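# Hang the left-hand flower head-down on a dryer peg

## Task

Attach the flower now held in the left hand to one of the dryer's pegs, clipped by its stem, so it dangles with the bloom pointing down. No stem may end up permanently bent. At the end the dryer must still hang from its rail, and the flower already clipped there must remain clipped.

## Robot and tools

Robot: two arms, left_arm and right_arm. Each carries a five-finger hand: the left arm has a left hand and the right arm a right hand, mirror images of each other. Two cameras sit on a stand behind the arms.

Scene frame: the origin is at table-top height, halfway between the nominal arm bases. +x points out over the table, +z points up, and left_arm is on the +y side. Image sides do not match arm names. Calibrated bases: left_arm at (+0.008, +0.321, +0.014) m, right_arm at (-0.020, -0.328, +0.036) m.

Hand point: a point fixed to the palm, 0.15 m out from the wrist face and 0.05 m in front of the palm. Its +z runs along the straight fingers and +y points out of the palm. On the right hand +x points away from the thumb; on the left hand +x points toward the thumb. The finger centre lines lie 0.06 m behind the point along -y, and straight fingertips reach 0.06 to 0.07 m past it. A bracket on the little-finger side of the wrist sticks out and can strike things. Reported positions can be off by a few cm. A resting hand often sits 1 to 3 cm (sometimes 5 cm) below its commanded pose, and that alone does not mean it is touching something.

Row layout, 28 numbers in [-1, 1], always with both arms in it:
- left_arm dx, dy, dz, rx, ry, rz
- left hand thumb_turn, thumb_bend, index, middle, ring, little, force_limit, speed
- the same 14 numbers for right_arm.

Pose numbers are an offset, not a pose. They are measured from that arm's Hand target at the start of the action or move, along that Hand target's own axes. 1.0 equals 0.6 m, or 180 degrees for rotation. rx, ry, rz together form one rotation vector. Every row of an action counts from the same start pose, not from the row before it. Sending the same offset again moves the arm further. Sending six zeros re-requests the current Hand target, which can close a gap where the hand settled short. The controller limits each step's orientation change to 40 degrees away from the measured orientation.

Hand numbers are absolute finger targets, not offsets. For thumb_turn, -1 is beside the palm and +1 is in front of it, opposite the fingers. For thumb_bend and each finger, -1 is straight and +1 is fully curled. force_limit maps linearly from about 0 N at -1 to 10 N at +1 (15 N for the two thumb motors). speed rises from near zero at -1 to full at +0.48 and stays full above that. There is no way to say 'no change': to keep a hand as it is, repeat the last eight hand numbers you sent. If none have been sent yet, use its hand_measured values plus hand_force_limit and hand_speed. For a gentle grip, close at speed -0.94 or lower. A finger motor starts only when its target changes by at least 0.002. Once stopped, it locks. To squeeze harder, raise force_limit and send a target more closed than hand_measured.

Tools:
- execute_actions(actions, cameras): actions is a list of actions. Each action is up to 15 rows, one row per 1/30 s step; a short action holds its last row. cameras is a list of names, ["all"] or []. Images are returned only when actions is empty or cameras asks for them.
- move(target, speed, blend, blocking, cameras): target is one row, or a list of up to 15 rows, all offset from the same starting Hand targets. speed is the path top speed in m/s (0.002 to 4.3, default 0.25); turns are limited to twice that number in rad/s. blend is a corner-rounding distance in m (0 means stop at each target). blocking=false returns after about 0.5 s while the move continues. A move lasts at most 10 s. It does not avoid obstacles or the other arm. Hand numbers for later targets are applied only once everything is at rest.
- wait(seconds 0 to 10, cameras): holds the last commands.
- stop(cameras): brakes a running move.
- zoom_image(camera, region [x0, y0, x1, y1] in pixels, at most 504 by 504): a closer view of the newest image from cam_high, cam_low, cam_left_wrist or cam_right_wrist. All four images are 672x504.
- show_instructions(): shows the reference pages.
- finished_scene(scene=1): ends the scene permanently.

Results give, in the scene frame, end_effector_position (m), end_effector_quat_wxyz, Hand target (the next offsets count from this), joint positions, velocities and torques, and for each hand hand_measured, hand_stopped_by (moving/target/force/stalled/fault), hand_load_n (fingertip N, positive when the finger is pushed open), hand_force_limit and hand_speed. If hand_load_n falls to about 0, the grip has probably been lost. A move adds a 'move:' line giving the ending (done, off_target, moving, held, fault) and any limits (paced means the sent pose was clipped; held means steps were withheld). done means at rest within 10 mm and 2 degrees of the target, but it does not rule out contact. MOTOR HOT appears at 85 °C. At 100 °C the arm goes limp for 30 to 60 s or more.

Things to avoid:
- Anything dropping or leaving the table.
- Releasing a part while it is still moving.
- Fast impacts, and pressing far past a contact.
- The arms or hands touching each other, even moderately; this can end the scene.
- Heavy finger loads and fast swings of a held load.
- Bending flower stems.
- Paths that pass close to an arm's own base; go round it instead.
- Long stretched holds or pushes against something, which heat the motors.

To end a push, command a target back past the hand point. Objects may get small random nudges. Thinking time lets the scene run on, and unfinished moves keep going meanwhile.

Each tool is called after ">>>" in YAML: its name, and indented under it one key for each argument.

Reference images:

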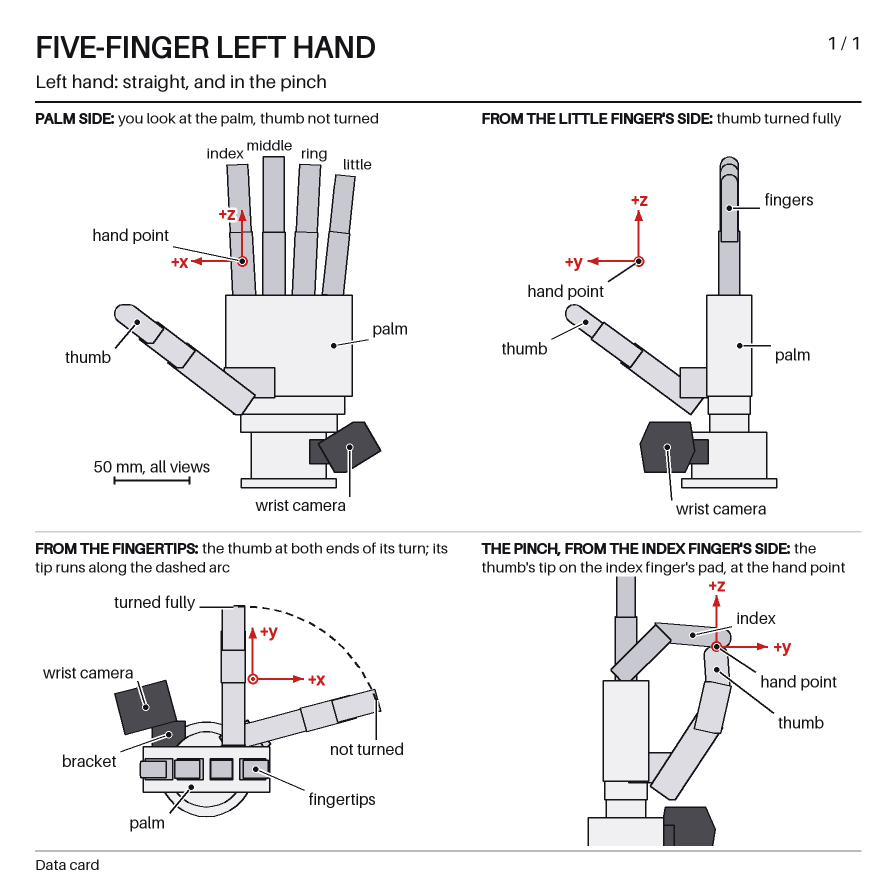

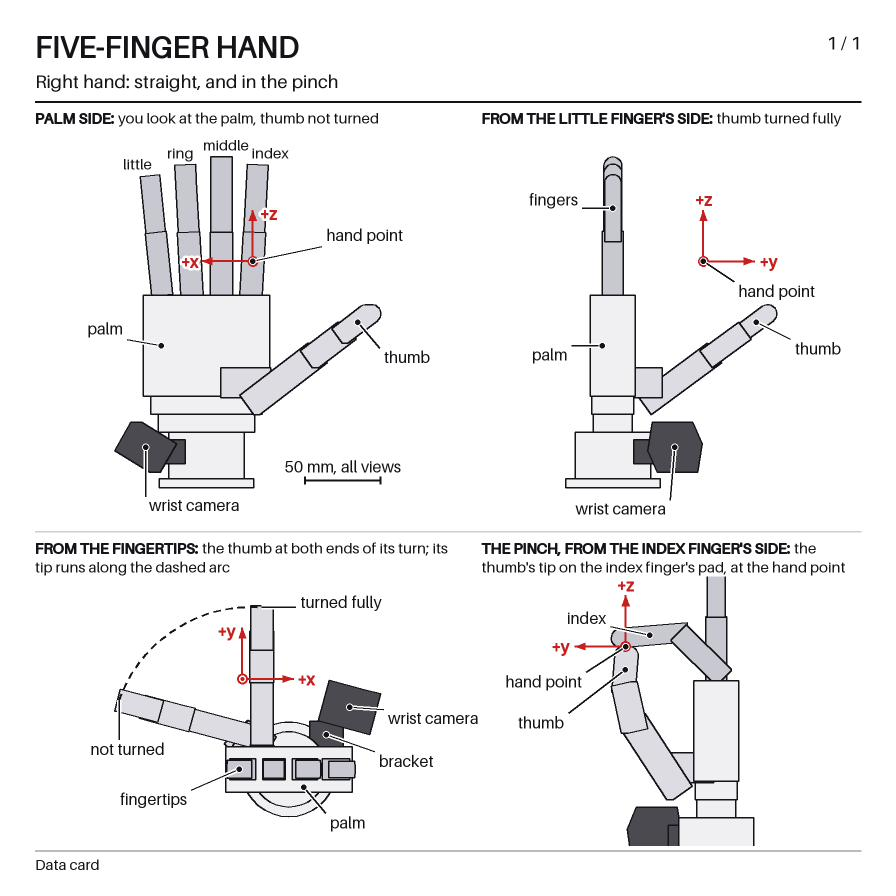

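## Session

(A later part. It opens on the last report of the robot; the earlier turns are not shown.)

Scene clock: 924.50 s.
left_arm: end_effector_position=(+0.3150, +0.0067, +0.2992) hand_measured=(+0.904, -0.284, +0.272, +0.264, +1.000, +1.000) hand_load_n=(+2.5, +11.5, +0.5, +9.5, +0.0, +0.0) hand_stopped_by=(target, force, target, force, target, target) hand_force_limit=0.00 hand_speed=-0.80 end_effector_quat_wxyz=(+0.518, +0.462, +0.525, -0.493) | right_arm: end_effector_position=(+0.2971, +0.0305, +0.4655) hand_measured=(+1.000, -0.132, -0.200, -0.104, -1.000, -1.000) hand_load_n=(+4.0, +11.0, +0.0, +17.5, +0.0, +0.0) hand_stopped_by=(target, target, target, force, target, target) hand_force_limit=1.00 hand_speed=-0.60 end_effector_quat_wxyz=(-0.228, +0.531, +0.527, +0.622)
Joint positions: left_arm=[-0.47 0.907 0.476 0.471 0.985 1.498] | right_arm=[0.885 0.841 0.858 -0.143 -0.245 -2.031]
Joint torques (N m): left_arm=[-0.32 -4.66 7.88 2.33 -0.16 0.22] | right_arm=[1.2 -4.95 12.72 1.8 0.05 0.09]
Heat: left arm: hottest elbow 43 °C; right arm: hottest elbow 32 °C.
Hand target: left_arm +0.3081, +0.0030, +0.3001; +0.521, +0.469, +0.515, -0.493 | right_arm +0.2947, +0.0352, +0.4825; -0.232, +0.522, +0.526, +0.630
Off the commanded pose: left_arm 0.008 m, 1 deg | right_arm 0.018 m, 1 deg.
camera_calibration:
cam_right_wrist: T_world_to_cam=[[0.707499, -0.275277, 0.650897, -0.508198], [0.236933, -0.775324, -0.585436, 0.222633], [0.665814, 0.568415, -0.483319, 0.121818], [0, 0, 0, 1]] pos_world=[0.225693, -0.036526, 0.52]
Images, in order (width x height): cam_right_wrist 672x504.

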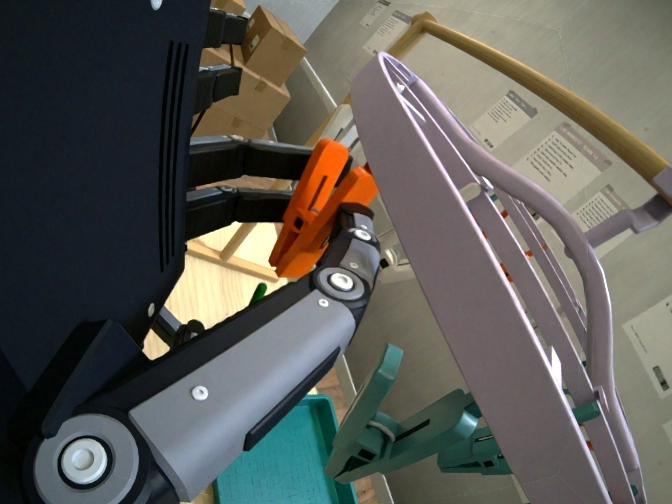

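>>> execute_actions:
  actions:
    - [[0,0,0,0,0,0,0.904,-0.284,0.272,0.264,1,1,0,-0.8,0,0,0,0,0,0,1,-0.13,-0.6,-0.13,-1,-1,1,-0.5]]
    - [[0,0,0,0,0,0,0.904,-0.284,0.272,0.264,1,1,0,-0.8,0,0,0,0,0,0,1,-0.13,-0.6,0.25,-1,-1,1,0.48]]
  cameras: ["cam_right_wrist"]

>>> zoom_image:
  camera: "cam_right_wrist"
  region: [220, 120, 400, 300]

>>> zoom_image:
  camera: "cam_right_wrist"
  region: [250, 210, 320, 290]

Scene clock: 927.20 s.
left_arm: end_effector_position=(+0.3150, +0.0067, +0.2992) hand_measured=(+0.904, -0.284, +0.272, +0.264, +1.000, +1.000) hand_load_n=(+2.5, +11.5, +1.0, +9.5, +0.0, +0.0) hand_stopped_by=(target, force, target, force, target, target) hand_force_limit=0.00 hand_speed=-0.80 end_effector_quat_wxyz=(+0.518, +0.462, +0.525, -0.493) | right_arm: end_effector_position=(+0.2971, +0.0305, +0.4655) hand_measured=(+1.000, -0.132, -0.600, -0.132, -1.000, -1.000) hand_load_n=(+3.5, +7.5, +0.0, +12.0, +0.0, +0.0) hand_stopped_by=(target, target, target, force, target, target) hand_force_limit=1.00 hand_speed=0.48 end_effector_quat_wxyz=(-0.228, +0.531, +0.527, +0.622)
Joint positions: left_arm=[-0.47 0.907 0.476 0.471 0.985 1.498] | right_arm=[0.885 0.841 0.858 -0.143 -0.245 -2.031]
Joint torques (N m): left_arm=[-0.32 -4.72 7.87 2.32 -0.16 0.22] | right_arm=[1.03 -4.66 12.7 1.87 0.07 0.07]
Heat: left arm: hottest elbow 42 °C; right arm: hottest elbow 32 °C.
Hand target: left_arm +0.3081, +0.0030, +0.3001; +0.521, +0.469, +0.515, -0.493 | right_arm +0.2947, +0.0352, +0.4825; -0.232, +0.522, +0.526, +0.630
Off the commanded pose: left_arm 0.008 m, 1 deg | right_arm 0.018 m, 1 deg.
camera_calibration:
cam_right_wrist: T_world_to_cam=[[0.707499, -0.275277, 0.650897, -0.508198], [0.236933, -0.775324, -0.585436, 0.222633], [0.665814, 0.568415, -0.483319, 0.121818], [0, 0, 0, 1]] pos_world=[0.225693, -0.036526, 0.52]
Images, in order (width x height): cam_right_wrist 672x504.

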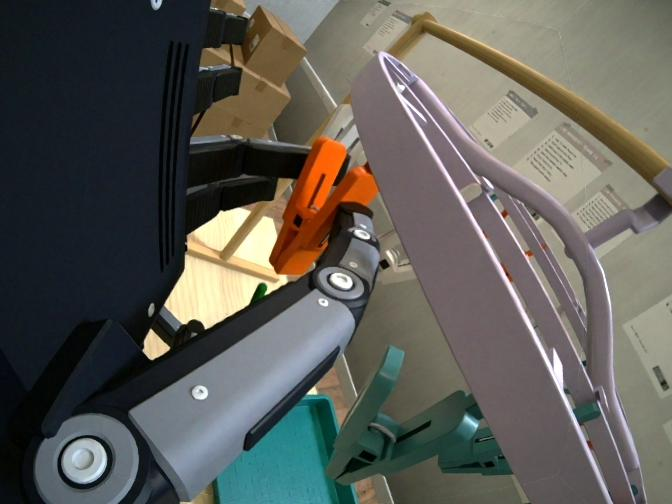

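Scaled by 2.800 from the camera's 672x504 image, which has a finer 960x720 frame.

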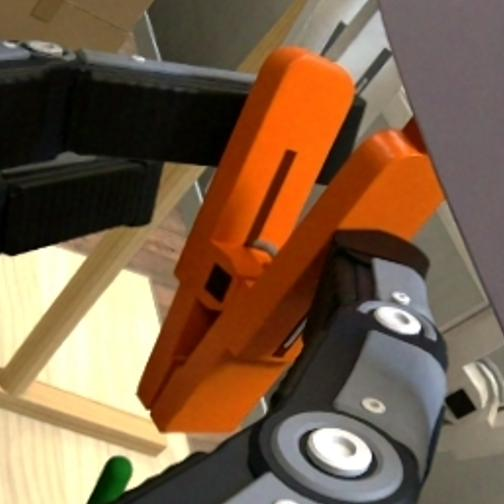

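Scaled by 6.300 from the camera's 672x504 image, which has a finer 960x720 frame.

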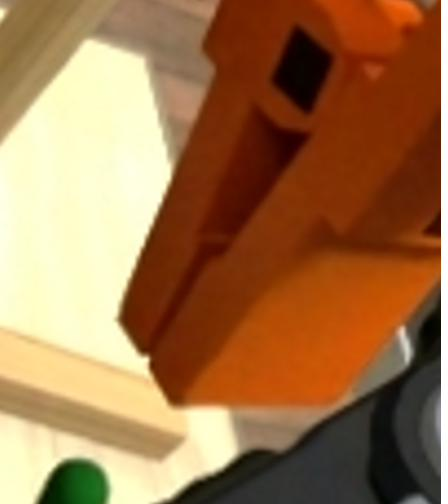

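>>> execute_actions:
  actions:
    - [[0,0,0,0,0,0,0.904,-0.284,0.272,0.264,1,1,0,-0.8,0,0,0,0,0,0,1,-0.13,-0.6,-0.15,-1,-1,1,-0.5]]
    - [[0,0,0,0,0,0,0.904,-0.284,0.272,0.264,1,1,0,-0.8,0,0,0,0,0,0,1,-0.13,-0.6,0.25,-1,-1,1,-0.2]]
  cameras: ["cam_right_wrist"]

>>> zoom_image:
  camera: "cam_right_wrist"
  region: [250, 210, 320, 290]

Scene clock: 935.73 s.
left_arm: end_effector_position=(+0.3150, +0.0067, +0.2992) hand_measured=(+0.904, -0.284, +0.272, +0.264, +1.000, +1.000) hand_load_n=(+2.5, +11.5, +0.5, +9.5, +0.0, +0.0) hand_stopped_by=(target, force, target, force, target, target) hand_force_limit=0.00 hand_speed=-0.80 end_effector_quat_wxyz=(+0.518, +0.462, +0.525, -0.493) | right_arm: end_effector_position=(+0.2971, +0.0304, +0.4655) hand_measured=(+1.000, -0.132, -0.600, -0.104, -1.000, -1.000) hand_load_n=(+4.0, +10.5, +0.0, +17.0, +0.0, +0.0) hand_stopped_by=(target, target, target, force, target, target) hand_force_limit=1.00 hand_speed=-0.20 end_effector_quat_wxyz=(-0.228, +0.531, +0.527, +0.623)
Joint positions: left_arm=[-0.47 0.907 0.476 0.471 0.985 1.498] | right_arm=[0.885 0.841 0.858 -0.143 -0.245 -2.031]
Joint torques (N m): left_arm=[-0.32 -4.72 7.88 2.33 -0.16 0.22] | right_arm=[1.38 -4.95 12.64 1.72 0.06 0.08]
Heat: left arm: hottest elbow 41 °C; right arm: hottest elbow 32 °C.
Hand target: left_arm +0.3081, +0.0030, +0.3001; +0.521, +0.469, +0.515, -0.493 | right_arm +0.2947, +0.0352, +0.4825; -0.232, +0.522, +0.526, +0.630
Off the commanded pose: left_arm 0.008 m, 1 deg | right_arm 0.018 m, 1 deg.
camera_calibration:
cam_right_wrist: T_world_to_cam=[[0.707346, -0.275587, 0.650933, -0.508222], [0.236603, -0.775444, -0.58541, 0.222611], [0.666094, 0.5681, -0.483302, 0.121792], [0, 0, 0, 1]] pos_world=[0.225693, -0.0366273, 0.52]
Images, in order (width x height): cam_right_wrist 672x504.

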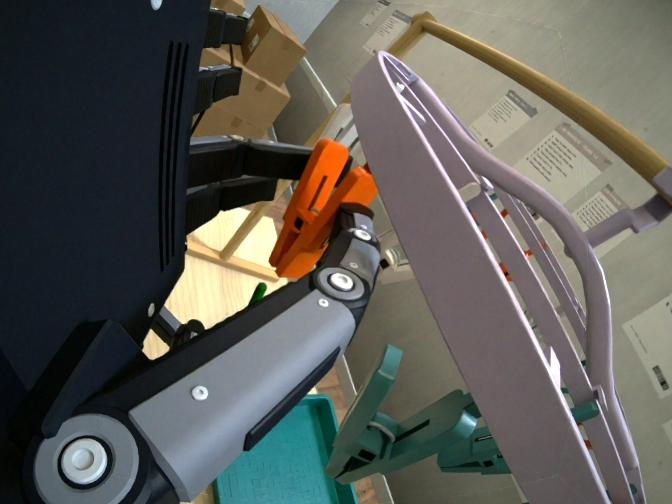

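Scaled by 6.300 from the camera's 672x504 image, which has a finer 960x720 frame.

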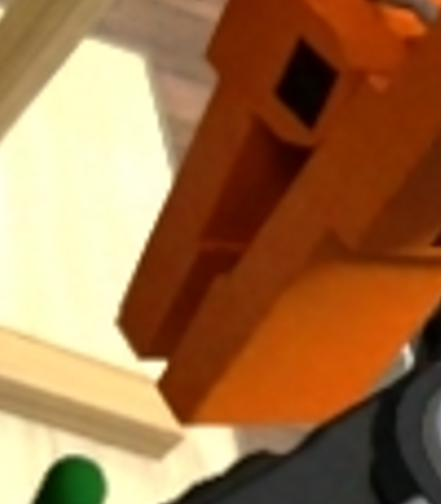

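>>> execute_actions:
  actions:
    - [[0,0,0,0,0,0,0.904,-0.284,0.272,0.264,1,1,0,-0.8,0,0,0,0,0,0,1,-0.13,-0.6,-0.15,-1,-1,1,-0.5]]
    - [[0,0,0,0,0,0,0.904,-0.284,0.272,0.264,1,1,0,-0.8,0,0,0,0,0,0,1,-0.13,-0.6,0.25,-1,-1,1,0.1]]
  cameras: ["cam_right_wrist"]

>>> zoom_image:
  camera: "cam_right_wrist"
  region: [250, 210, 320, 290]

Scene clock: 938.57 s.
left_arm: end_effector_position=(+0.3150, +0.0067, +0.2992) hand_measured=(+0.904, -0.284, +0.272, +0.264, +1.000, +1.000) hand_load_n=(+2.5, +11.5, +1.0, +9.0, +0.0, +0.5) hand_stopped_by=(target, force, target, force, target, target) hand_force_limit=0.00 hand_speed=-0.80 end_effector_quat_wxyz=(+0.518, +0.462, +0.525, -0.493) | right_arm: end_effector_position=(+0.2972, +0.0304, +0.4655) hand_measured=(+1.000, -0.132, -0.600, -0.100, -1.000, -1.000) hand_load_n=(+4.0, +11.0, +0.0, +18.5, +0.0, +0.0) hand_stopped_by=(target, target, target, force, target, target) hand_force_limit=1.00 hand_speed=0.10 end_effector_quat_wxyz=(-0.228, +0.532, +0.527, +0.623)
Joint positions: left_arm=[-0.47 0.907 0.476 0.471 0.985 1.498] | right_arm=[0.885 0.841 0.858 -0.143 -0.245 -2.031]
Joint torques (N m): left_arm=[-0.32 -4.66 7.87 2.33 -0.16 0.22] | right_arm=[1.14 -4.72 12.6 1.89 0.03 0.11]
Heat: left arm: hottest elbow 41 °C; right arm: hottest elbow 32 °C.
Hand target: left_arm +0.3081, +0.0030, +0.3001; +0.521, +0.469, +0.515, -0.493 | right_arm +0.2947, +0.0352, +0.4825; -0.232, +0.522, +0.526, +0.630
Off the commanded pose: left_arm 0.008 m, 1 deg | right_arm 0.018 m, 1 deg.
camera_calibration:
cam_right_wrist: T_world_to_cam=[[0.707222, -0.275803, 0.650975, -0.508225], [0.236337, -0.775571, -0.585349, 0.222634], [0.666319, 0.567822, -0.483319, 0.12174], [0, 0, 0, 1]] pos_world=[0.225693, -0.0366285, 0.52]
Images, in order (width x height): cam_right_wrist 672x504.

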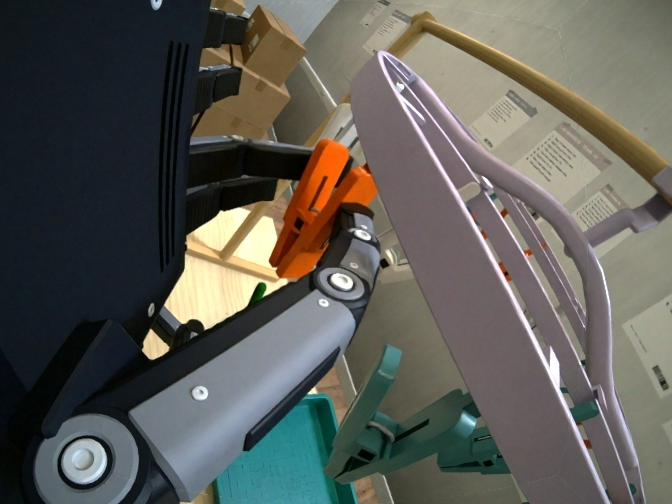

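Scaled by 6.300 from the camera's 672x504 image, which has a finer 960x720 frame.

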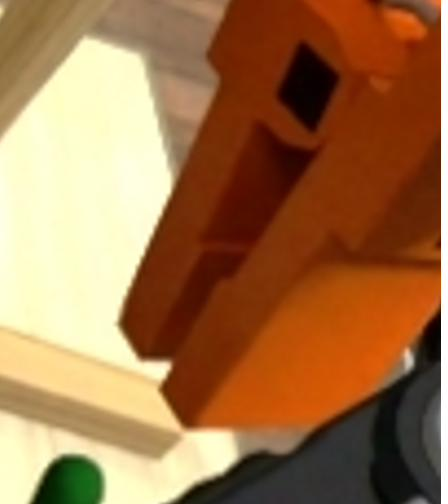

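>>> execute_actions:
  actions:
    - [[0,0,0,0,0,0,0.904,-0.284,0.272,0.264,1,1,0,-0.8,0,0,0,0,0,0,1,-0.13,-0.6,-0.3,-1,-1,1,-0.5]]
    - [[0,0,0,0,0,0,0.904,-0.284,0.272,0.264,1,1,0,-0.8,0,0,0,0,0,0,1,-0.2,-0.6,-0.4,-1,-1,1,-0.5]]
  cameras: []

>>> move:
  target: [0,0,0,0,0,0,0.904,-0.284,0.272,0.264,1,1,0,-0.8,0.0285,0.0133,-0.003,0,0,0,1,-0.2,-0.6,-0.4,-1,-1,1,-0.5]
  speed: 0.03
  cameras: ["cam_right_wrist"]

>>> zoom_image:
  camera: "cam_right_wrist"
  region: [220, 120, 400, 300]

Scene clock: 941.70 s.
left_arm: end_effector_position=(+0.3150, +0.0067, +0.2992) hand_measured=(+0.904, -0.284, +0.272, +0.264, +1.000, +1.000) hand_load_n=(+2.5, +12.0, +1.0, +9.5, +0.0, +0.0) hand_stopped_by=(target, force, target, force, target, target) hand_force_limit=0.00 hand_speed=-0.80 end_effector_quat_wxyz=(+0.518, +0.462, +0.525, -0.493) | right_arm: end_effector_position=(+0.2972, +0.0304, +0.4655) hand_measured=(+1.000, -0.200, -0.600, -0.400, -1.000, -1.000) hand_load_n=(+0.0, +0.0, +0.0, +0.0, +0.0, +0.0) hand_stopped_by=(target, target, target, target, target, target) hand_force_limit=1.00 hand_speed=-0.50 end_effector_quat_wxyz=(-0.228, +0.532, +0.527, +0.623)
Joint positions: left_arm=[-0.47 0.907 0.476 0.471 0.985 1.498] | right_arm=[0.885 0.841 0.858 -0.143 -0.245 -2.031]
Joint torques (N m): left_arm=[-0.26 -4.72 7.87 2.33 -0.16 0.22] | right_arm=[1.32 -4.84 12.64 1.76 0.01 0.09]
Heat: left arm: hottest elbow 40 °C; right arm: hottest elbow 32 °C.
Hand target: left_arm +0.3081, +0.0030, +0.3001; +0.521, +0.469, +0.515, -0.493 | right_arm +0.2946, +0.0352, +0.4825; -0.232, +0.522, +0.526, +0.630
Off the commanded pose: left_arm 0.008 m, 1 deg | right_arm 0.018 m, 1 deg.
No camera images: "cameras" was empty.

Scene clock: 942.87 s.
left_arm: end_effector_position=(+0.3150, +0.0067, +0.2992) hand_measured=(+0.904, -0.284, +0.272, +0.264, +1.000, +1.000) hand_load_n=(+2.5, +11.5, +0.5, +9.5, +0.0, +0.0) hand_stopped_by=(target, force, target, force, target, target) hand_force_limit=0.00 hand_speed=-0.80 end_effector_quat_wxyz=(+0.518, +0.462, +0.525, -0.493) | right_arm: end_effector_position=(+0.2967, +0.0298, +0.4731) hand_measured=(+1.000, -0.200, -0.600, -0.400, -1.000, -1.000) hand_load_n=(+0.5, +0.0, +0.0, +0.0, +0.0, +0.0) hand_stopped_by=(target, target, target, target, target, target) hand_force_limit=1.00 hand_speed=-0.50 end_effector_quat_wxyz=(-0.228, +0.535, +0.529, +0.618)
Joint positions: left_arm=[-0.47 0.907 0.476 0.471 0.985 1.498] | right_arm=[0.885 0.841 0.887 -0.183 -0.245 -2.031]
Joint torques (N m): left_arm=[-0.32 -4.72 7.88 2.33 -0.16 0.22] | right_arm=[1.2 -4.54 14.49 1.5 0.01 0.11]
Heat: left arm: hottest elbow 40 °C; right arm: hottest elbow 33 °C.
Hand target: left_arm +0.3081, +0.0030, +0.3001; +0.521, +0.469, +0.515, -0.493 | right_arm +0.2947, +0.0353, +0.5016; -0.232, +0.522, +0.526, +0.630
Off the commanded pose: left_arm 0.008 m, 1 deg | right_arm 0.029 m, 2 deg.
move: off_target (right_arm)
camera_calibration:
cam_right_wrist: T_world_to_cam=[[0.712052, -0.269859, 0.648196, -0.513353], [0.232023, -0.780888, -0.579982, 0.225705], [0.662682, 0.563374, -0.493419, 0.132159], [0, 0, 0, 1]] pos_world=[0.225586, -0.0367377, 0.528868]
Images, in order (width x height): cam_right_wrist 672x504.

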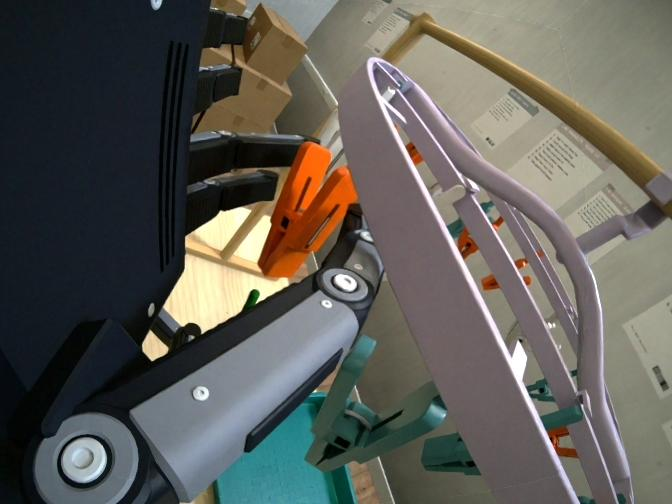

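Scaled by 2.800 from the camera's 672x504 image, which has a finer 960x720 frame.

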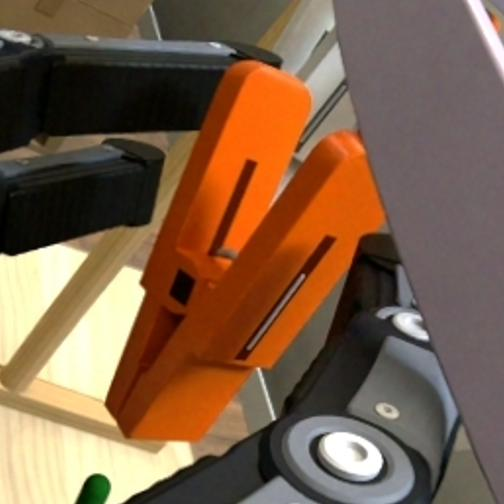

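>>> execute_actions:
  actions:
    - [[0,0,0,0,0,0,0.904,-0.284,0.272,0.264,1,1,0,-0.8,0,0,0,0,0,0,1,-0.05,-0.6,-0.35,-1,-1,1,-0.6]]
  cameras: ["cam_right_wrist"]

>>> zoom_image:
  camera: "cam_right_wrist"
  region: [220, 120, 400, 300]

Scene clock: 945.23 s.
left_arm: end_effector_position=(+0.3150, +0.0067, +0.2992) hand_measured=(+0.904, -0.284, +0.272, +0.264, +1.000, +1.000) hand_load_n=(+3.0, +11.5, +0.5, +9.5, +0.0, -0.5) hand_stopped_by=(target, force, target, force, target, target) hand_force_limit=0.00 hand_speed=-0.80 end_effector_quat_wxyz=(+0.518, +0.462, +0.525, -0.493) | right_arm: end_effector_position=(+0.2967, +0.0298, +0.4731) hand_measured=(+1.000, -0.050, -0.600, -0.350, -1.000, -1.000) hand_load_n=(+0.0, -0.5, +0.0, +0.0, +0.0, +0.5) hand_stopped_by=(target, target, target, target, target, target) hand_force_limit=1.00 hand_speed=-0.60 end_effector_quat_wxyz=(-0.228, +0.535, +0.529, +0.618)
Joint positions: left_arm=[-0.47 0.907 0.476 0.471 0.985 1.498] | right_arm=[0.885 0.841 0.887 -0.183 -0.245 -2.031]
Joint torques (N m): left_arm=[-0.32 -4.72 7.86 2.32 -0.16 0.22] | right_arm=[0.91 -4.6 14.49 1.46 0.02 0.11]
Heat: left arm: hottest elbow 40 °C; right arm: hottest elbow 33 °C.
Hand target: left_arm +0.3081, +0.0030, +0.3001; +0.521, +0.469, +0.515, -0.493 | right_arm +0.2947, +0.0353, +0.5016; -0.232, +0.522, +0.526, +0.630
Off the commanded pose: left_arm 0.008 m, 1 deg | right_arm 0.029 m, 2 deg.
camera_calibration:
cam_right_wrist: T_world_to_cam=[[0.712052, -0.269859, 0.648196, -0.513353], [0.232023, -0.780888, -0.579982, 0.225705], [0.662682, 0.563374, -0.493419, 0.132159], [0, 0, 0, 1]] pos_world=[0.225586, -0.0367377, 0.528868]
Images, in order (width x height): cam_right_wrist 672x504.

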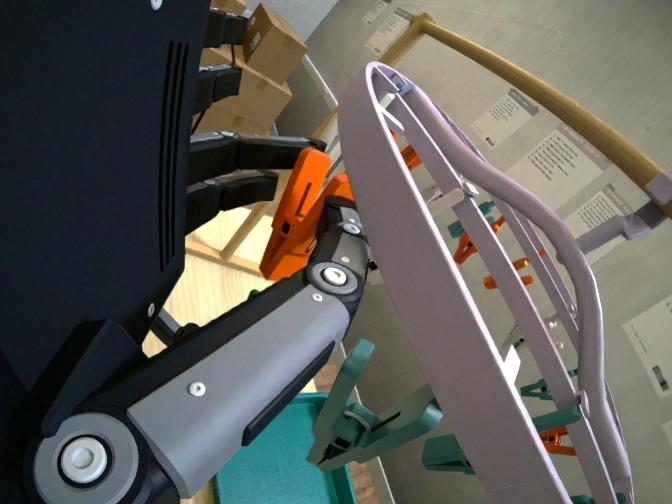

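Scaled by 2.800 from the camera's 672x504 image, which has a finer 960x720 frame.

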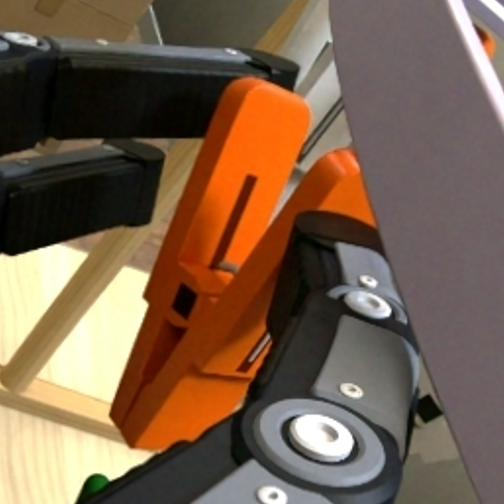

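>>> execute_actions:
  actions:
    - [[0,0,0,0,0,0,0.904,-0.284,0.272,0.264,1,1,0,-0.8,0,0,0,0,0,0,1,-0.05,-0.6,-0.22,-1,-1,1,-0.6]]
  cameras: ["cam_right_wrist"]

>>> zoom_image:
  camera: "cam_right_wrist"
  region: [220, 120, 400, 300]

Scene clock: 946.57 s.
left_arm: end_effector_position=(+0.3150, +0.0067, +0.2992) hand_measured=(+0.904, -0.284, +0.272, +0.264, +1.000, +1.000) hand_load_n=(+2.5, +11.5, +0.5, +9.5, +0.0, +0.0) hand_stopped_by=(target, force, target, force, target, target) hand_force_limit=0.00 hand_speed=-0.80 end_effector_quat_wxyz=(+0.518, +0.462, +0.525, -0.493) | right_arm: end_effector_position=(+0.2967, +0.0297, +0.4731) hand_measured=(+1.000, -0.050, -0.600, -0.222, -1.000, -1.000) hand_load_n=(+1.5, +3.5, +0.0, +6.5, +0.0, +0.0) hand_stopped_by=(target, target, target, target, target, target) hand_force_limit=1.00 hand_speed=-0.60 end_effector_quat_wxyz=(-0.227, +0.535, +0.529, +0.618)
Joint positions: left_arm=[-0.47 0.907 0.476 0.471 0.985 1.498] | right_arm=[0.885 0.841 0.887 -0.183 -0.244 -2.031]
Joint torques (N m): left_arm=[-0.32 -4.72 7.86 2.33 -0.16 0.22] | right_arm=[1.14 -4.48 14.52 1.46 0.02 0.11]
Heat: left arm: hottest elbow 40 °C; right arm: hottest elbow 33 °C.
Hand target: left_arm +0.3081, +0.0030, +0.3001; +0.521, +0.469, +0.515, -0.493 | right_arm +0.2947, +0.0352, +0.5016; -0.232, +0.522, +0.526, +0.630
Off the commanded pose: left_arm 0.008 m, 1 deg | right_arm 0.029 m, 2 deg.
camera_calibration:
cam_right_wrist: T_world_to_cam=[[0.711945, -0.270131, 0.6482, -0.513413], [0.231707, -0.780994, -0.579965, 0.225739], [0.662907, 0.563096, -0.493434, 0.13204], [0, 0, 0, 1]] pos_world=[0.225686, -0.036739, 0.528868]
Images, in order (width x height): cam_right_wrist 672x504.

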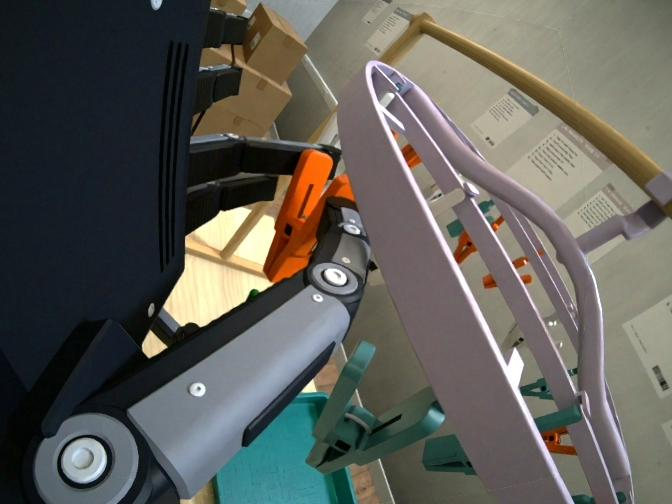

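Scaled by 2.800 from the camera's 672x504 image, which has a finer 960x720 frame.

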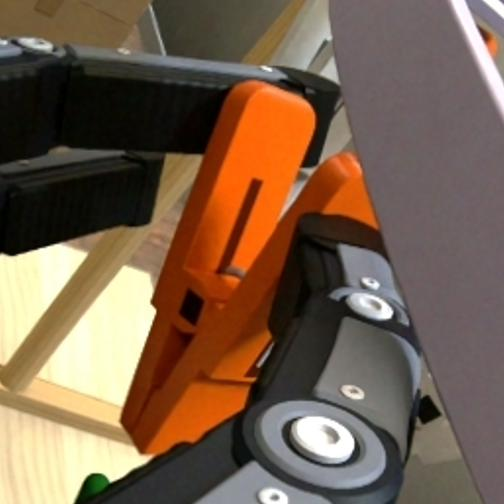

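>>> execute_actions:
  actions:
    - [[0,0,0,0,0,0,0.904,-0.284,0.272,0.264,1,1,0,-0.8,0,0,0,0,0,0,1,-0.05,-0.6,0.25,-1,-1,1,-0.2]]
  cameras: ["cam_right_wrist"]

>>> zoom_image:
  camera: "cam_right_wrist"
  region: [220, 120, 400, 300]

>>> zoom_image:
  camera: "cam_right_wrist"
  region: [250, 210, 320, 290]

Scene clock: 948.10 s.
left_arm: end_effector_position=(+0.3150, +0.0067, +0.2992) hand_measured=(+0.904, -0.284, +0.272, +0.264, +1.000, +1.000) hand_load_n=(+2.5, +11.5, +0.5, +9.5, +0.0, +0.0) hand_stopped_by=(target, force, target, force, target, target) hand_force_limit=0.00 hand_speed=-0.80 end_effector_quat_wxyz=(+0.518, +0.462, +0.525, -0.493) | right_arm: end_effector_position=(+0.2967, +0.0297, +0.4731) hand_measured=(+1.000, -0.052, -0.600, -0.166, -1.000, -1.000) hand_load_n=(+3.0, +6.5, +0.0, +15.0, +0.0, +0.0) hand_stopped_by=(target, target, target, force, target, target) hand_force_limit=1.00 hand_speed=-0.20 end_effector_quat_wxyz=(-0.227, +0.535, +0.529, +0.618)
Joint positions: left_arm=[-0.47 0.907 0.476 0.471 0.985 1.498] | right_arm=[0.885 0.841 0.887 -0.183 -0.244 -2.031]
Joint torques (N m): left_arm=[-0.32 -4.66 7.87 2.32 -0.16 0.22] | right_arm=[1.2 -4.84 14.48 1.57 0.01 0.1]
Heat: left arm: hottest elbow 40 °C; right arm: hottest elbow 33 °C.
Hand target: left_arm +0.3081, +0.0030, +0.3001; +0.521, +0.469, +0.515, -0.493 | right_arm +0.2947, +0.0353, +0.5016; -0.232, +0.522, +0.526, +0.630
Off the commanded pose: left_arm 0.008 m, 1 deg | right_arm 0.029 m, 2 deg.
camera_calibration:
cam_right_wrist: T_world_to_cam=[[0.711945, -0.270131, 0.6482, -0.513413], [0.231707, -0.780994, -0.579965, 0.225739], [0.662907, 0.563096, -0.493434, 0.13204], [0, 0, 0, 1]] pos_world=[0.225686, -0.036739, 0.528868]
Images, in order (width x height): cam_right_wrist 672x504.

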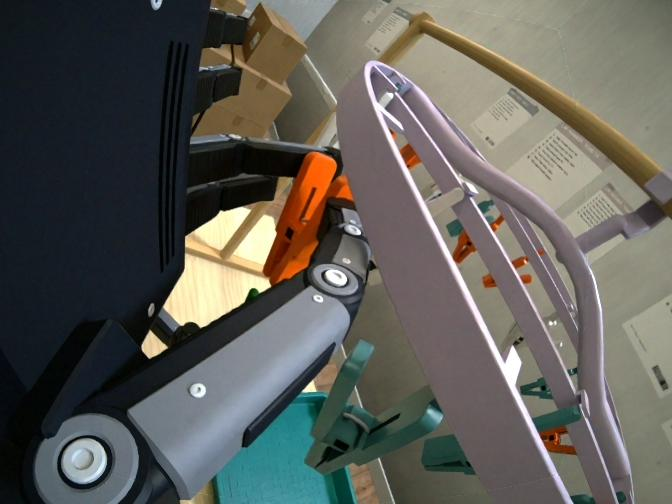

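Scaled by 2.800 from the camera's 672x504 image, which has a finer 960x720 frame.

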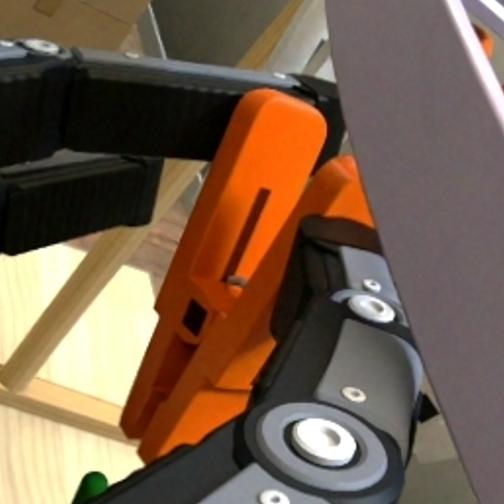

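Scaled by 6.300 from the camera's 672x504 image, which has a finer 960x720 frame.

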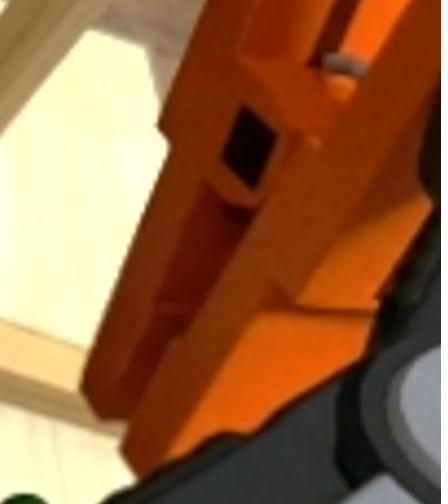

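>>> wait:
  seconds: 0.3
  cameras: ["cam_right_wrist","cam_left_wrist"]

>>> zoom_image:
  camera: "cam_right_wrist"
  region: [230, 200, 330, 300]

>>> zoom_image:
  camera: "cam_left_wrist"
  region: [180, 0, 380, 200]

Scene clock: 952.80 s.
left_arm: end_effector_position=(+0.3150, +0.0067, +0.2992) hand_measured=(+0.904, -0.284, +0.272, +0.264, +1.000, +1.000) hand_load_n=(+2.5, +11.5, +1.0, +9.5, +0.0, +0.0) hand_stopped_by=(target, force, target, force, target, target) hand_force_limit=0.00 hand_speed=-0.80 end_effector_quat_wxyz=(+0.518, +0.462, +0.525, -0.493) | right_arm: end_effector_position=(+0.2967, +0.0297, +0.4731) hand_measured=(+1.000, -0.052, -0.600, -0.166, -1.000, -1.000) hand_load_n=(+3.0, +7.0, +0.0, +15.0, +0.0, +0.0) hand_stopped_by=(target, target, target, force, target, target) hand_force_limit=1.00 hand_speed=-0.20 end_effector_quat_wxyz=(-0.227, +0.535, +0.529, +0.618)
Joint positions: left_arm=[-0.47 0.907 0.476 0.471 0.985 1.498] | right_arm=[0.885 0.841 0.887 -0.183 -0.244 -2.031]
Joint torques (N m): left_arm=[-0.32 -4.66 7.87 2.33 -0.16 0.22] | right_arm=[1.03 -4.78 14.46 1.58 0.01 0.1]
Heat: left arm: hottest elbow 39 °C; right arm: hottest elbow 33 °C.
Hand target: left_arm +0.3081, +0.0030, +0.3001; +0.521, +0.469, +0.515, -0.493 | right_arm +0.2947, +0.0353, +0.5016; -0.232, +0.522, +0.526, +0.630
Off the commanded pose: left_arm 0.008 m, 1 deg | right_arm 0.029 m, 2 deg.
wait: 0.30 s; at rest from the start
camera_calibration:
cam_left_wrist: T_world_to_cam=[[-0.957332, -0.128907, -0.258646, 0.388465], [0.179369, 0.436697, -0.881546, 0.213625], [0.226587, -0.890325, -0.394942, 0.167758], [0, 0, 0, 1]] pos_world=[0.29556, 0.106145, 0.355049]
cam_right_wrist: T_world_to_cam=[[0.711945, -0.270131, 0.6482, -0.513413], [0.231707, -0.780994, -0.579965, 0.225739], [0.662907, 0.563096, -0.493434, 0.13204], [0, 0, 0, 1]] pos_world=[0.225686, -0.036739, 0.528868]
Images, in order (width x height): cam_left_wrist 672x504, cam_right_wrist 672x504.

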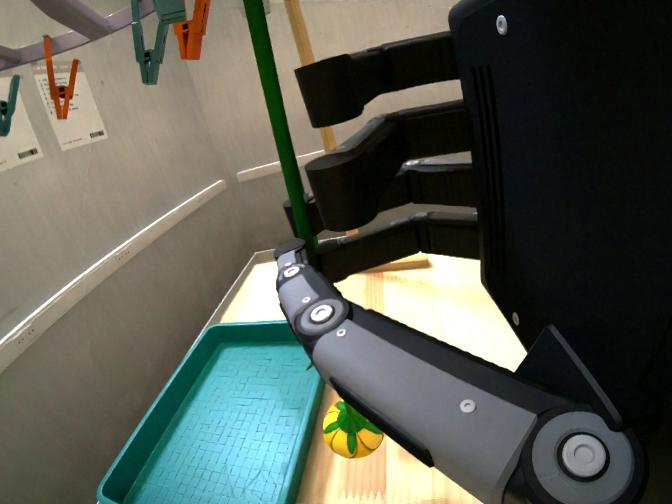

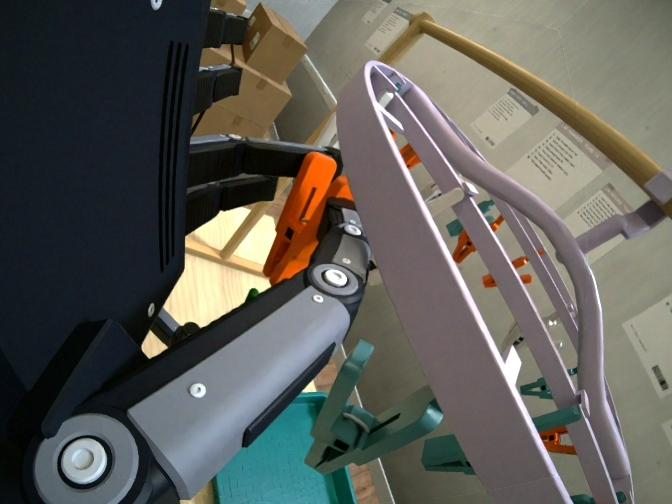

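Scaled by 5.040 from the camera's 672x504 image, which has a finer 960x720 frame.

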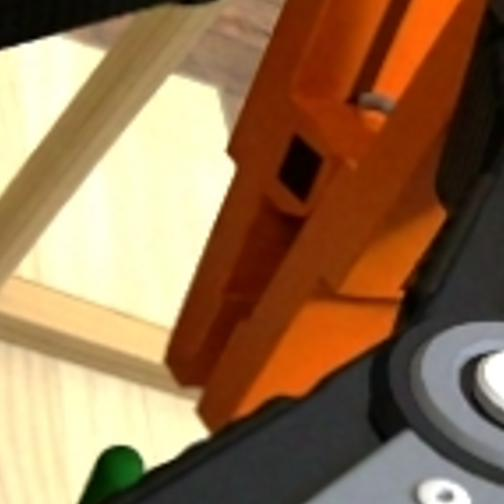

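Scaled by 2.520 from the camera's 672x504 image, which has a finer 960x720 frame.

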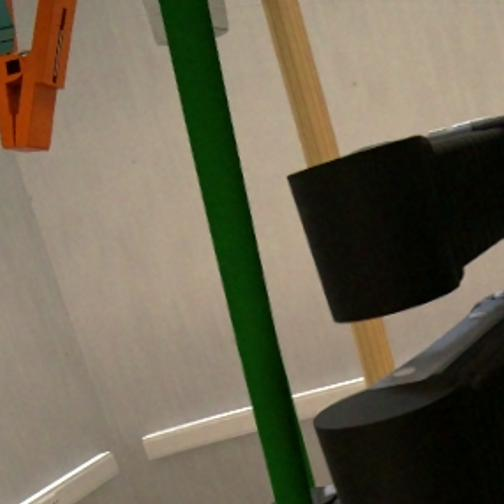

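>>> zoom_image:
  camera: "cam_right_wrist"
  region: [255, 240, 305, 290]

Scaled by 10.080 from the camera's 672x504 image, which has a finer 960x720 frame.

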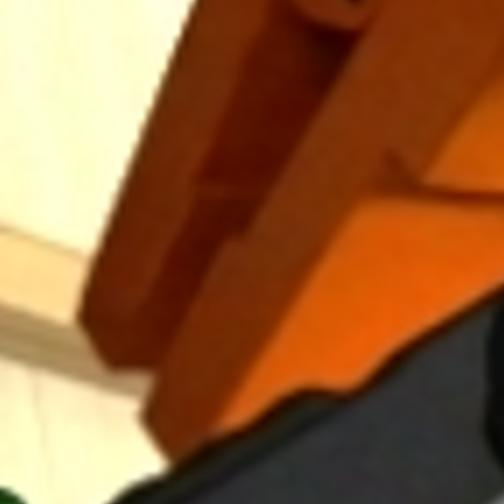

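>>> zoom_image:
  camera: "cam_right_wrist"
  region: [270, 140, 390, 260]

>>> wait:
  seconds: 0.1
  cameras: ["cam_high","cam_low"]

>>> zoom_image:
  camera: "cam_high"
  region: [450, 150, 600, 300]

Scaled by 4.200 from the camera's 672x504 image, which has a finer 960x720 frame.

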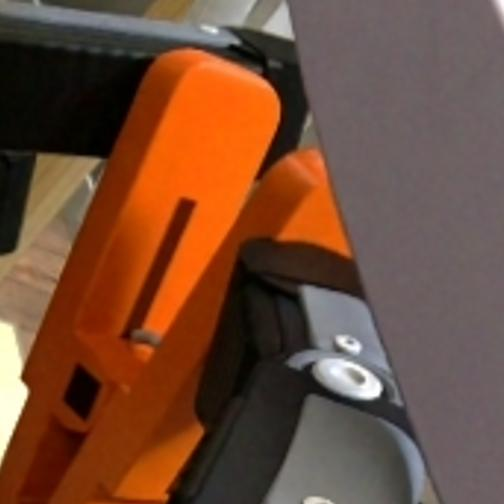

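Scene clock: 960.00 s.
left_arm: end_effector_position=(+0.3150, +0.0067, +0.2992) hand_measured=(+0.904, -0.284, +0.272, +0.264, +1.000, +1.000) hand_load_n=(+2.5, +11.5, +1.0, +9.5, +0.0, +0.0) hand_stopped_by=(target, force, target, force, target, target) hand_force_limit=0.00 hand_speed=-0.80 end_effector_quat_wxyz=(+0.518, +0.462, +0.525, -0.493) | right_arm: end_effector_position=(+0.2967, +0.0297, +0.4731) hand_measured=(+1.000, -0.052, -0.600, -0.166, -1.000, -1.000) hand_load_n=(+3.0, +6.5, +0.0, +15.0, +0.0, +0.0) hand_stopped_by=(target, target, target, force, target, target) hand_force_limit=1.00 hand_speed=-0.20 end_effector_quat_wxyz=(-0.227, +0.535, +0.529, +0.618)
Joint positions: left_arm=[-0.47 0.907 0.476 0.471 0.985 1.498] | right_arm=[0.885 0.841 0.887 -0.183 -0.244 -2.031]
Joint torques (N m): left_arm=[-0.32 -4.66 7.87 2.32 -0.16 0.22] | right_arm=[1.08 -4.89 14.42 1.5 0 0.11]
Heat: left arm: hottest elbow 39 °C; right arm: hottest elbow 33 °C.
Hand target: left_arm +0.3081, +0.0030, +0.3001; +0.521, +0.469, +0.515, -0.493 | right_arm +0.2947, +0.0353, +0.5016; -0.232, +0.522, +0.526, +0.630
Off the commanded pose: left_arm 0.008 m, 1 deg | right_arm 0.029 m, 2 deg.
wait: 0.10 s; at rest from the start
Images, in order (width x height): cam_high 672x504, cam_low 672x504.

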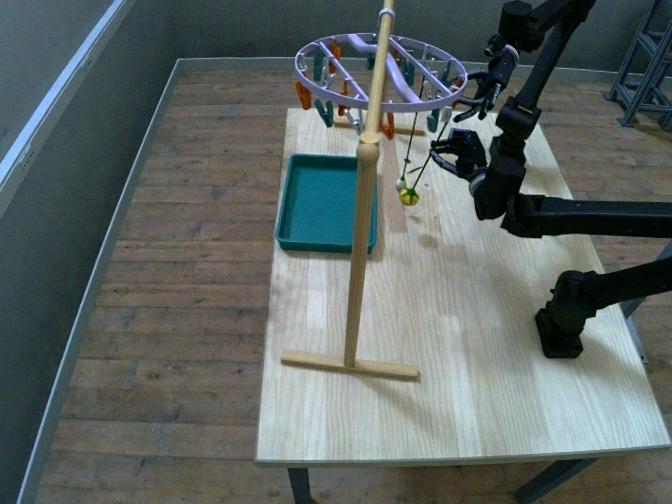

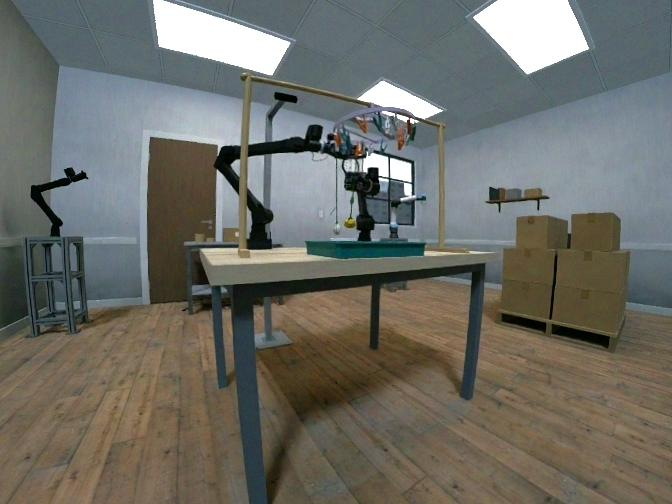

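Scaled by 3.360 from the camera's 672x504 image, which has a finer 960x720 frame.

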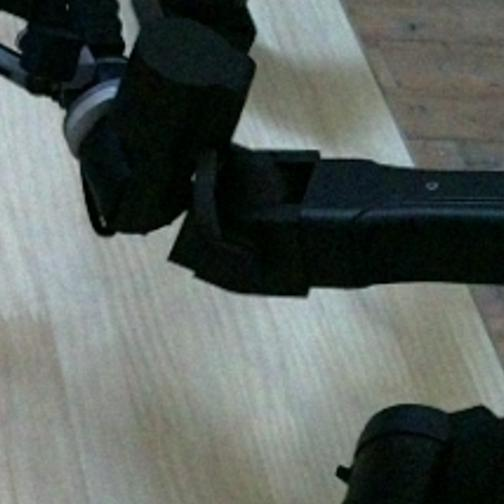

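>>> execute_actions:
  actions:
    - [[0,0,0,0,0,0,0.904,-0.284,0.272,0.264,1,1,0,-0.8,0,0,0,0,0,0,1,-0.05,-0.6,-0.215,-1,-1,1,-0.6]]
    - [[0,0,0,0,0,0,0.904,-0.284,0.272,0.264,1,1,0,-0.8,0,0,0,0,0,0,1,-0.05,-0.6,0.26,-1,-1,1,0.2]]

>>> wait:
  seconds: 0.1
  cameras: ["cam_right_wrist"]

>>> zoom_image:
  camera: "cam_right_wrist"
  region: [255, 240, 305, 290]

>>> zoom_image:
  camera: "cam_right_wrist"
  region: [240, 180, 320, 300]

Scene clock: 965.50 s.
left_arm: end_effector_position=(+0.3150, +0.0067, +0.2992) hand_measured=(+0.904, -0.284, +0.272, +0.264, +1.000, +1.000) hand_load_n=(+2.5, +11.5, +1.0, +9.5, +0.0, +0.5) hand_stopped_by=(target, force, target, force, target, target) hand_force_limit=0.00 hand_speed=-0.80 end_effector_quat_wxyz=(+0.518, +0.462, +0.525, -0.493) | right_arm: end_effector_position=(+0.2967, +0.0297, +0.4731) hand_measured=(+1.000, -0.052, -0.600, -0.142, -1.000, -1.000) hand_load_n=(+3.5, +7.5, +0.0, +18.0, +0.0, +0.0) hand_stopped_by=(target, target, target, force, target, target) hand_force_limit=1.00 hand_speed=0.20 end_effector_quat_wxyz=(-0.227, +0.535, +0.529, +0.618)
Joint positions: left_arm=[-0.47 0.907 0.476 0.471 0.985 1.498] | right_arm=[0.885 0.841 0.887 -0.183 -0.244 -2.031]
Joint torques (N m): left_arm=[-0.32 -4.72 7.88 2.33 -0.16 0.22] | right_arm=[0.97 -4.66 14.54 1.54 -0.01 0.09]
Heat: left arm: hottest elbow 38 °C; right arm: hottest elbow 33 °C.
Hand target: left_arm +0.3081, +0.0030, +0.3001; +0.521, +0.469, +0.515, -0.493 | right_arm +0.2947, +0.0353, +0.5016; -0.232, +0.522, +0.526, +0.630
Off the commanded pose: left_arm 0.008 m, 1 deg | right_arm 0.029 m, 2 deg.

Scene clock: 965.60 s.
left_arm: end_effector_position=(+0.3150, +0.0067, +0.2992) hand_measured=(+0.904, -0.284, +0.272, +0.264, +1.000, +1.000) hand_load_n=(+2.5, +11.5, +0.5, +9.5, +0.5, +0.0) hand_stopped_by=(target, force, target, force, target, target) hand_force_limit=0.00 hand_speed=-0.80 end_effector_quat_wxyz=(+0.518, +0.462, +0.525, -0.493) | right_arm: end_effector_position=(+0.2967, +0.0297, +0.4731) hand_measured=(+1.000, -0.052, -0.600, -0.142, -1.000, -1.000) hand_load_n=(+3.5, +7.5, +0.0, +18.0, +0.0, +0.0) hand_stopped_by=(target, target, target, force, target, target) hand_force_limit=1.00 hand_speed=0.20 end_effector_quat_wxyz=(-0.227, +0.535, +0.529, +0.618)
Joint positions: left_arm=[-0.47 0.907 0.476 0.471 0.985 1.498] | right_arm=[0.885 0.841 0.887 -0.183 -0.244 -2.031]
Joint torques (N m): left_arm=[-0.32 -4.72 7.88 2.33 -0.16 0.22] | right_arm=[1.14 -4.66 14.57 1.65 0.01 0.11]
Heat: left arm: hottest elbow 38 °C; right arm: hottest elbow 33 °C.
Hand target: left_arm +0.3081, +0.0030, +0.3001; +0.521, +0.469, +0.515, -0.493 | right_arm +0.2947, +0.0353, +0.5016; -0.232, +0.522, +0.526, +0.630
Off the commanded pose: left_arm 0.008 m, 1 deg | right_arm 0.029 m, 2 deg.
wait: 0.10 s; no rest
camera_calibration:
cam_right_wrist: T_world_to_cam=[[0.711945, -0.270131, 0.6482, -0.513413], [0.231707, -0.780994, -0.579965, 0.225739], [0.662907, 0.563096, -0.493434, 0.13204], [0, 0, 0, 1]] pos_world=[0.225686, -0.036739, 0.528868]
Images, in order (width x height): cam_right_wrist 672x504.

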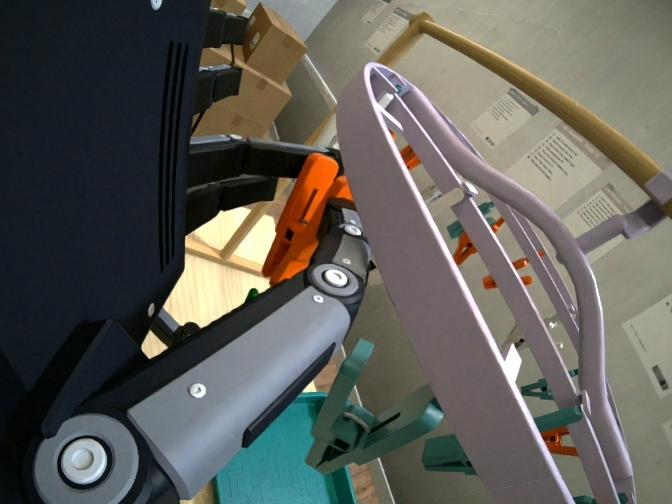

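Scaled by 10.080 from the camera's 672x504 image, which has a finer 960x720 frame.

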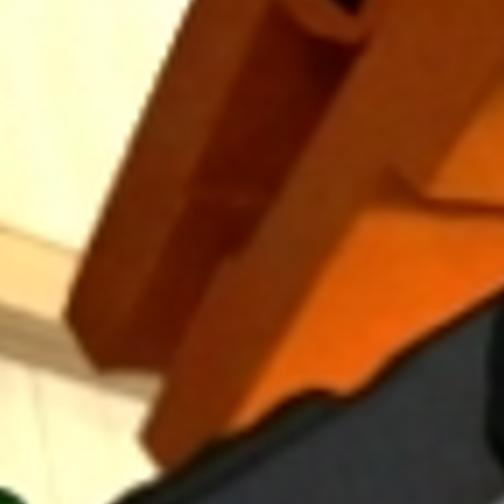

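Scaled by 4.200 from the camera's 672x504 image, which has a finer 960x720 frame.

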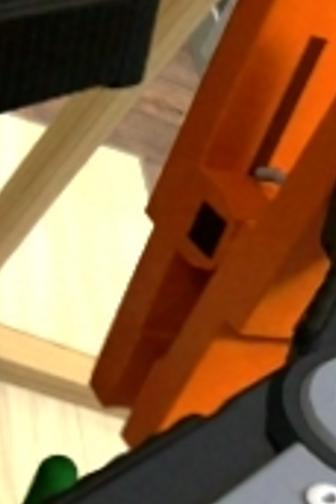

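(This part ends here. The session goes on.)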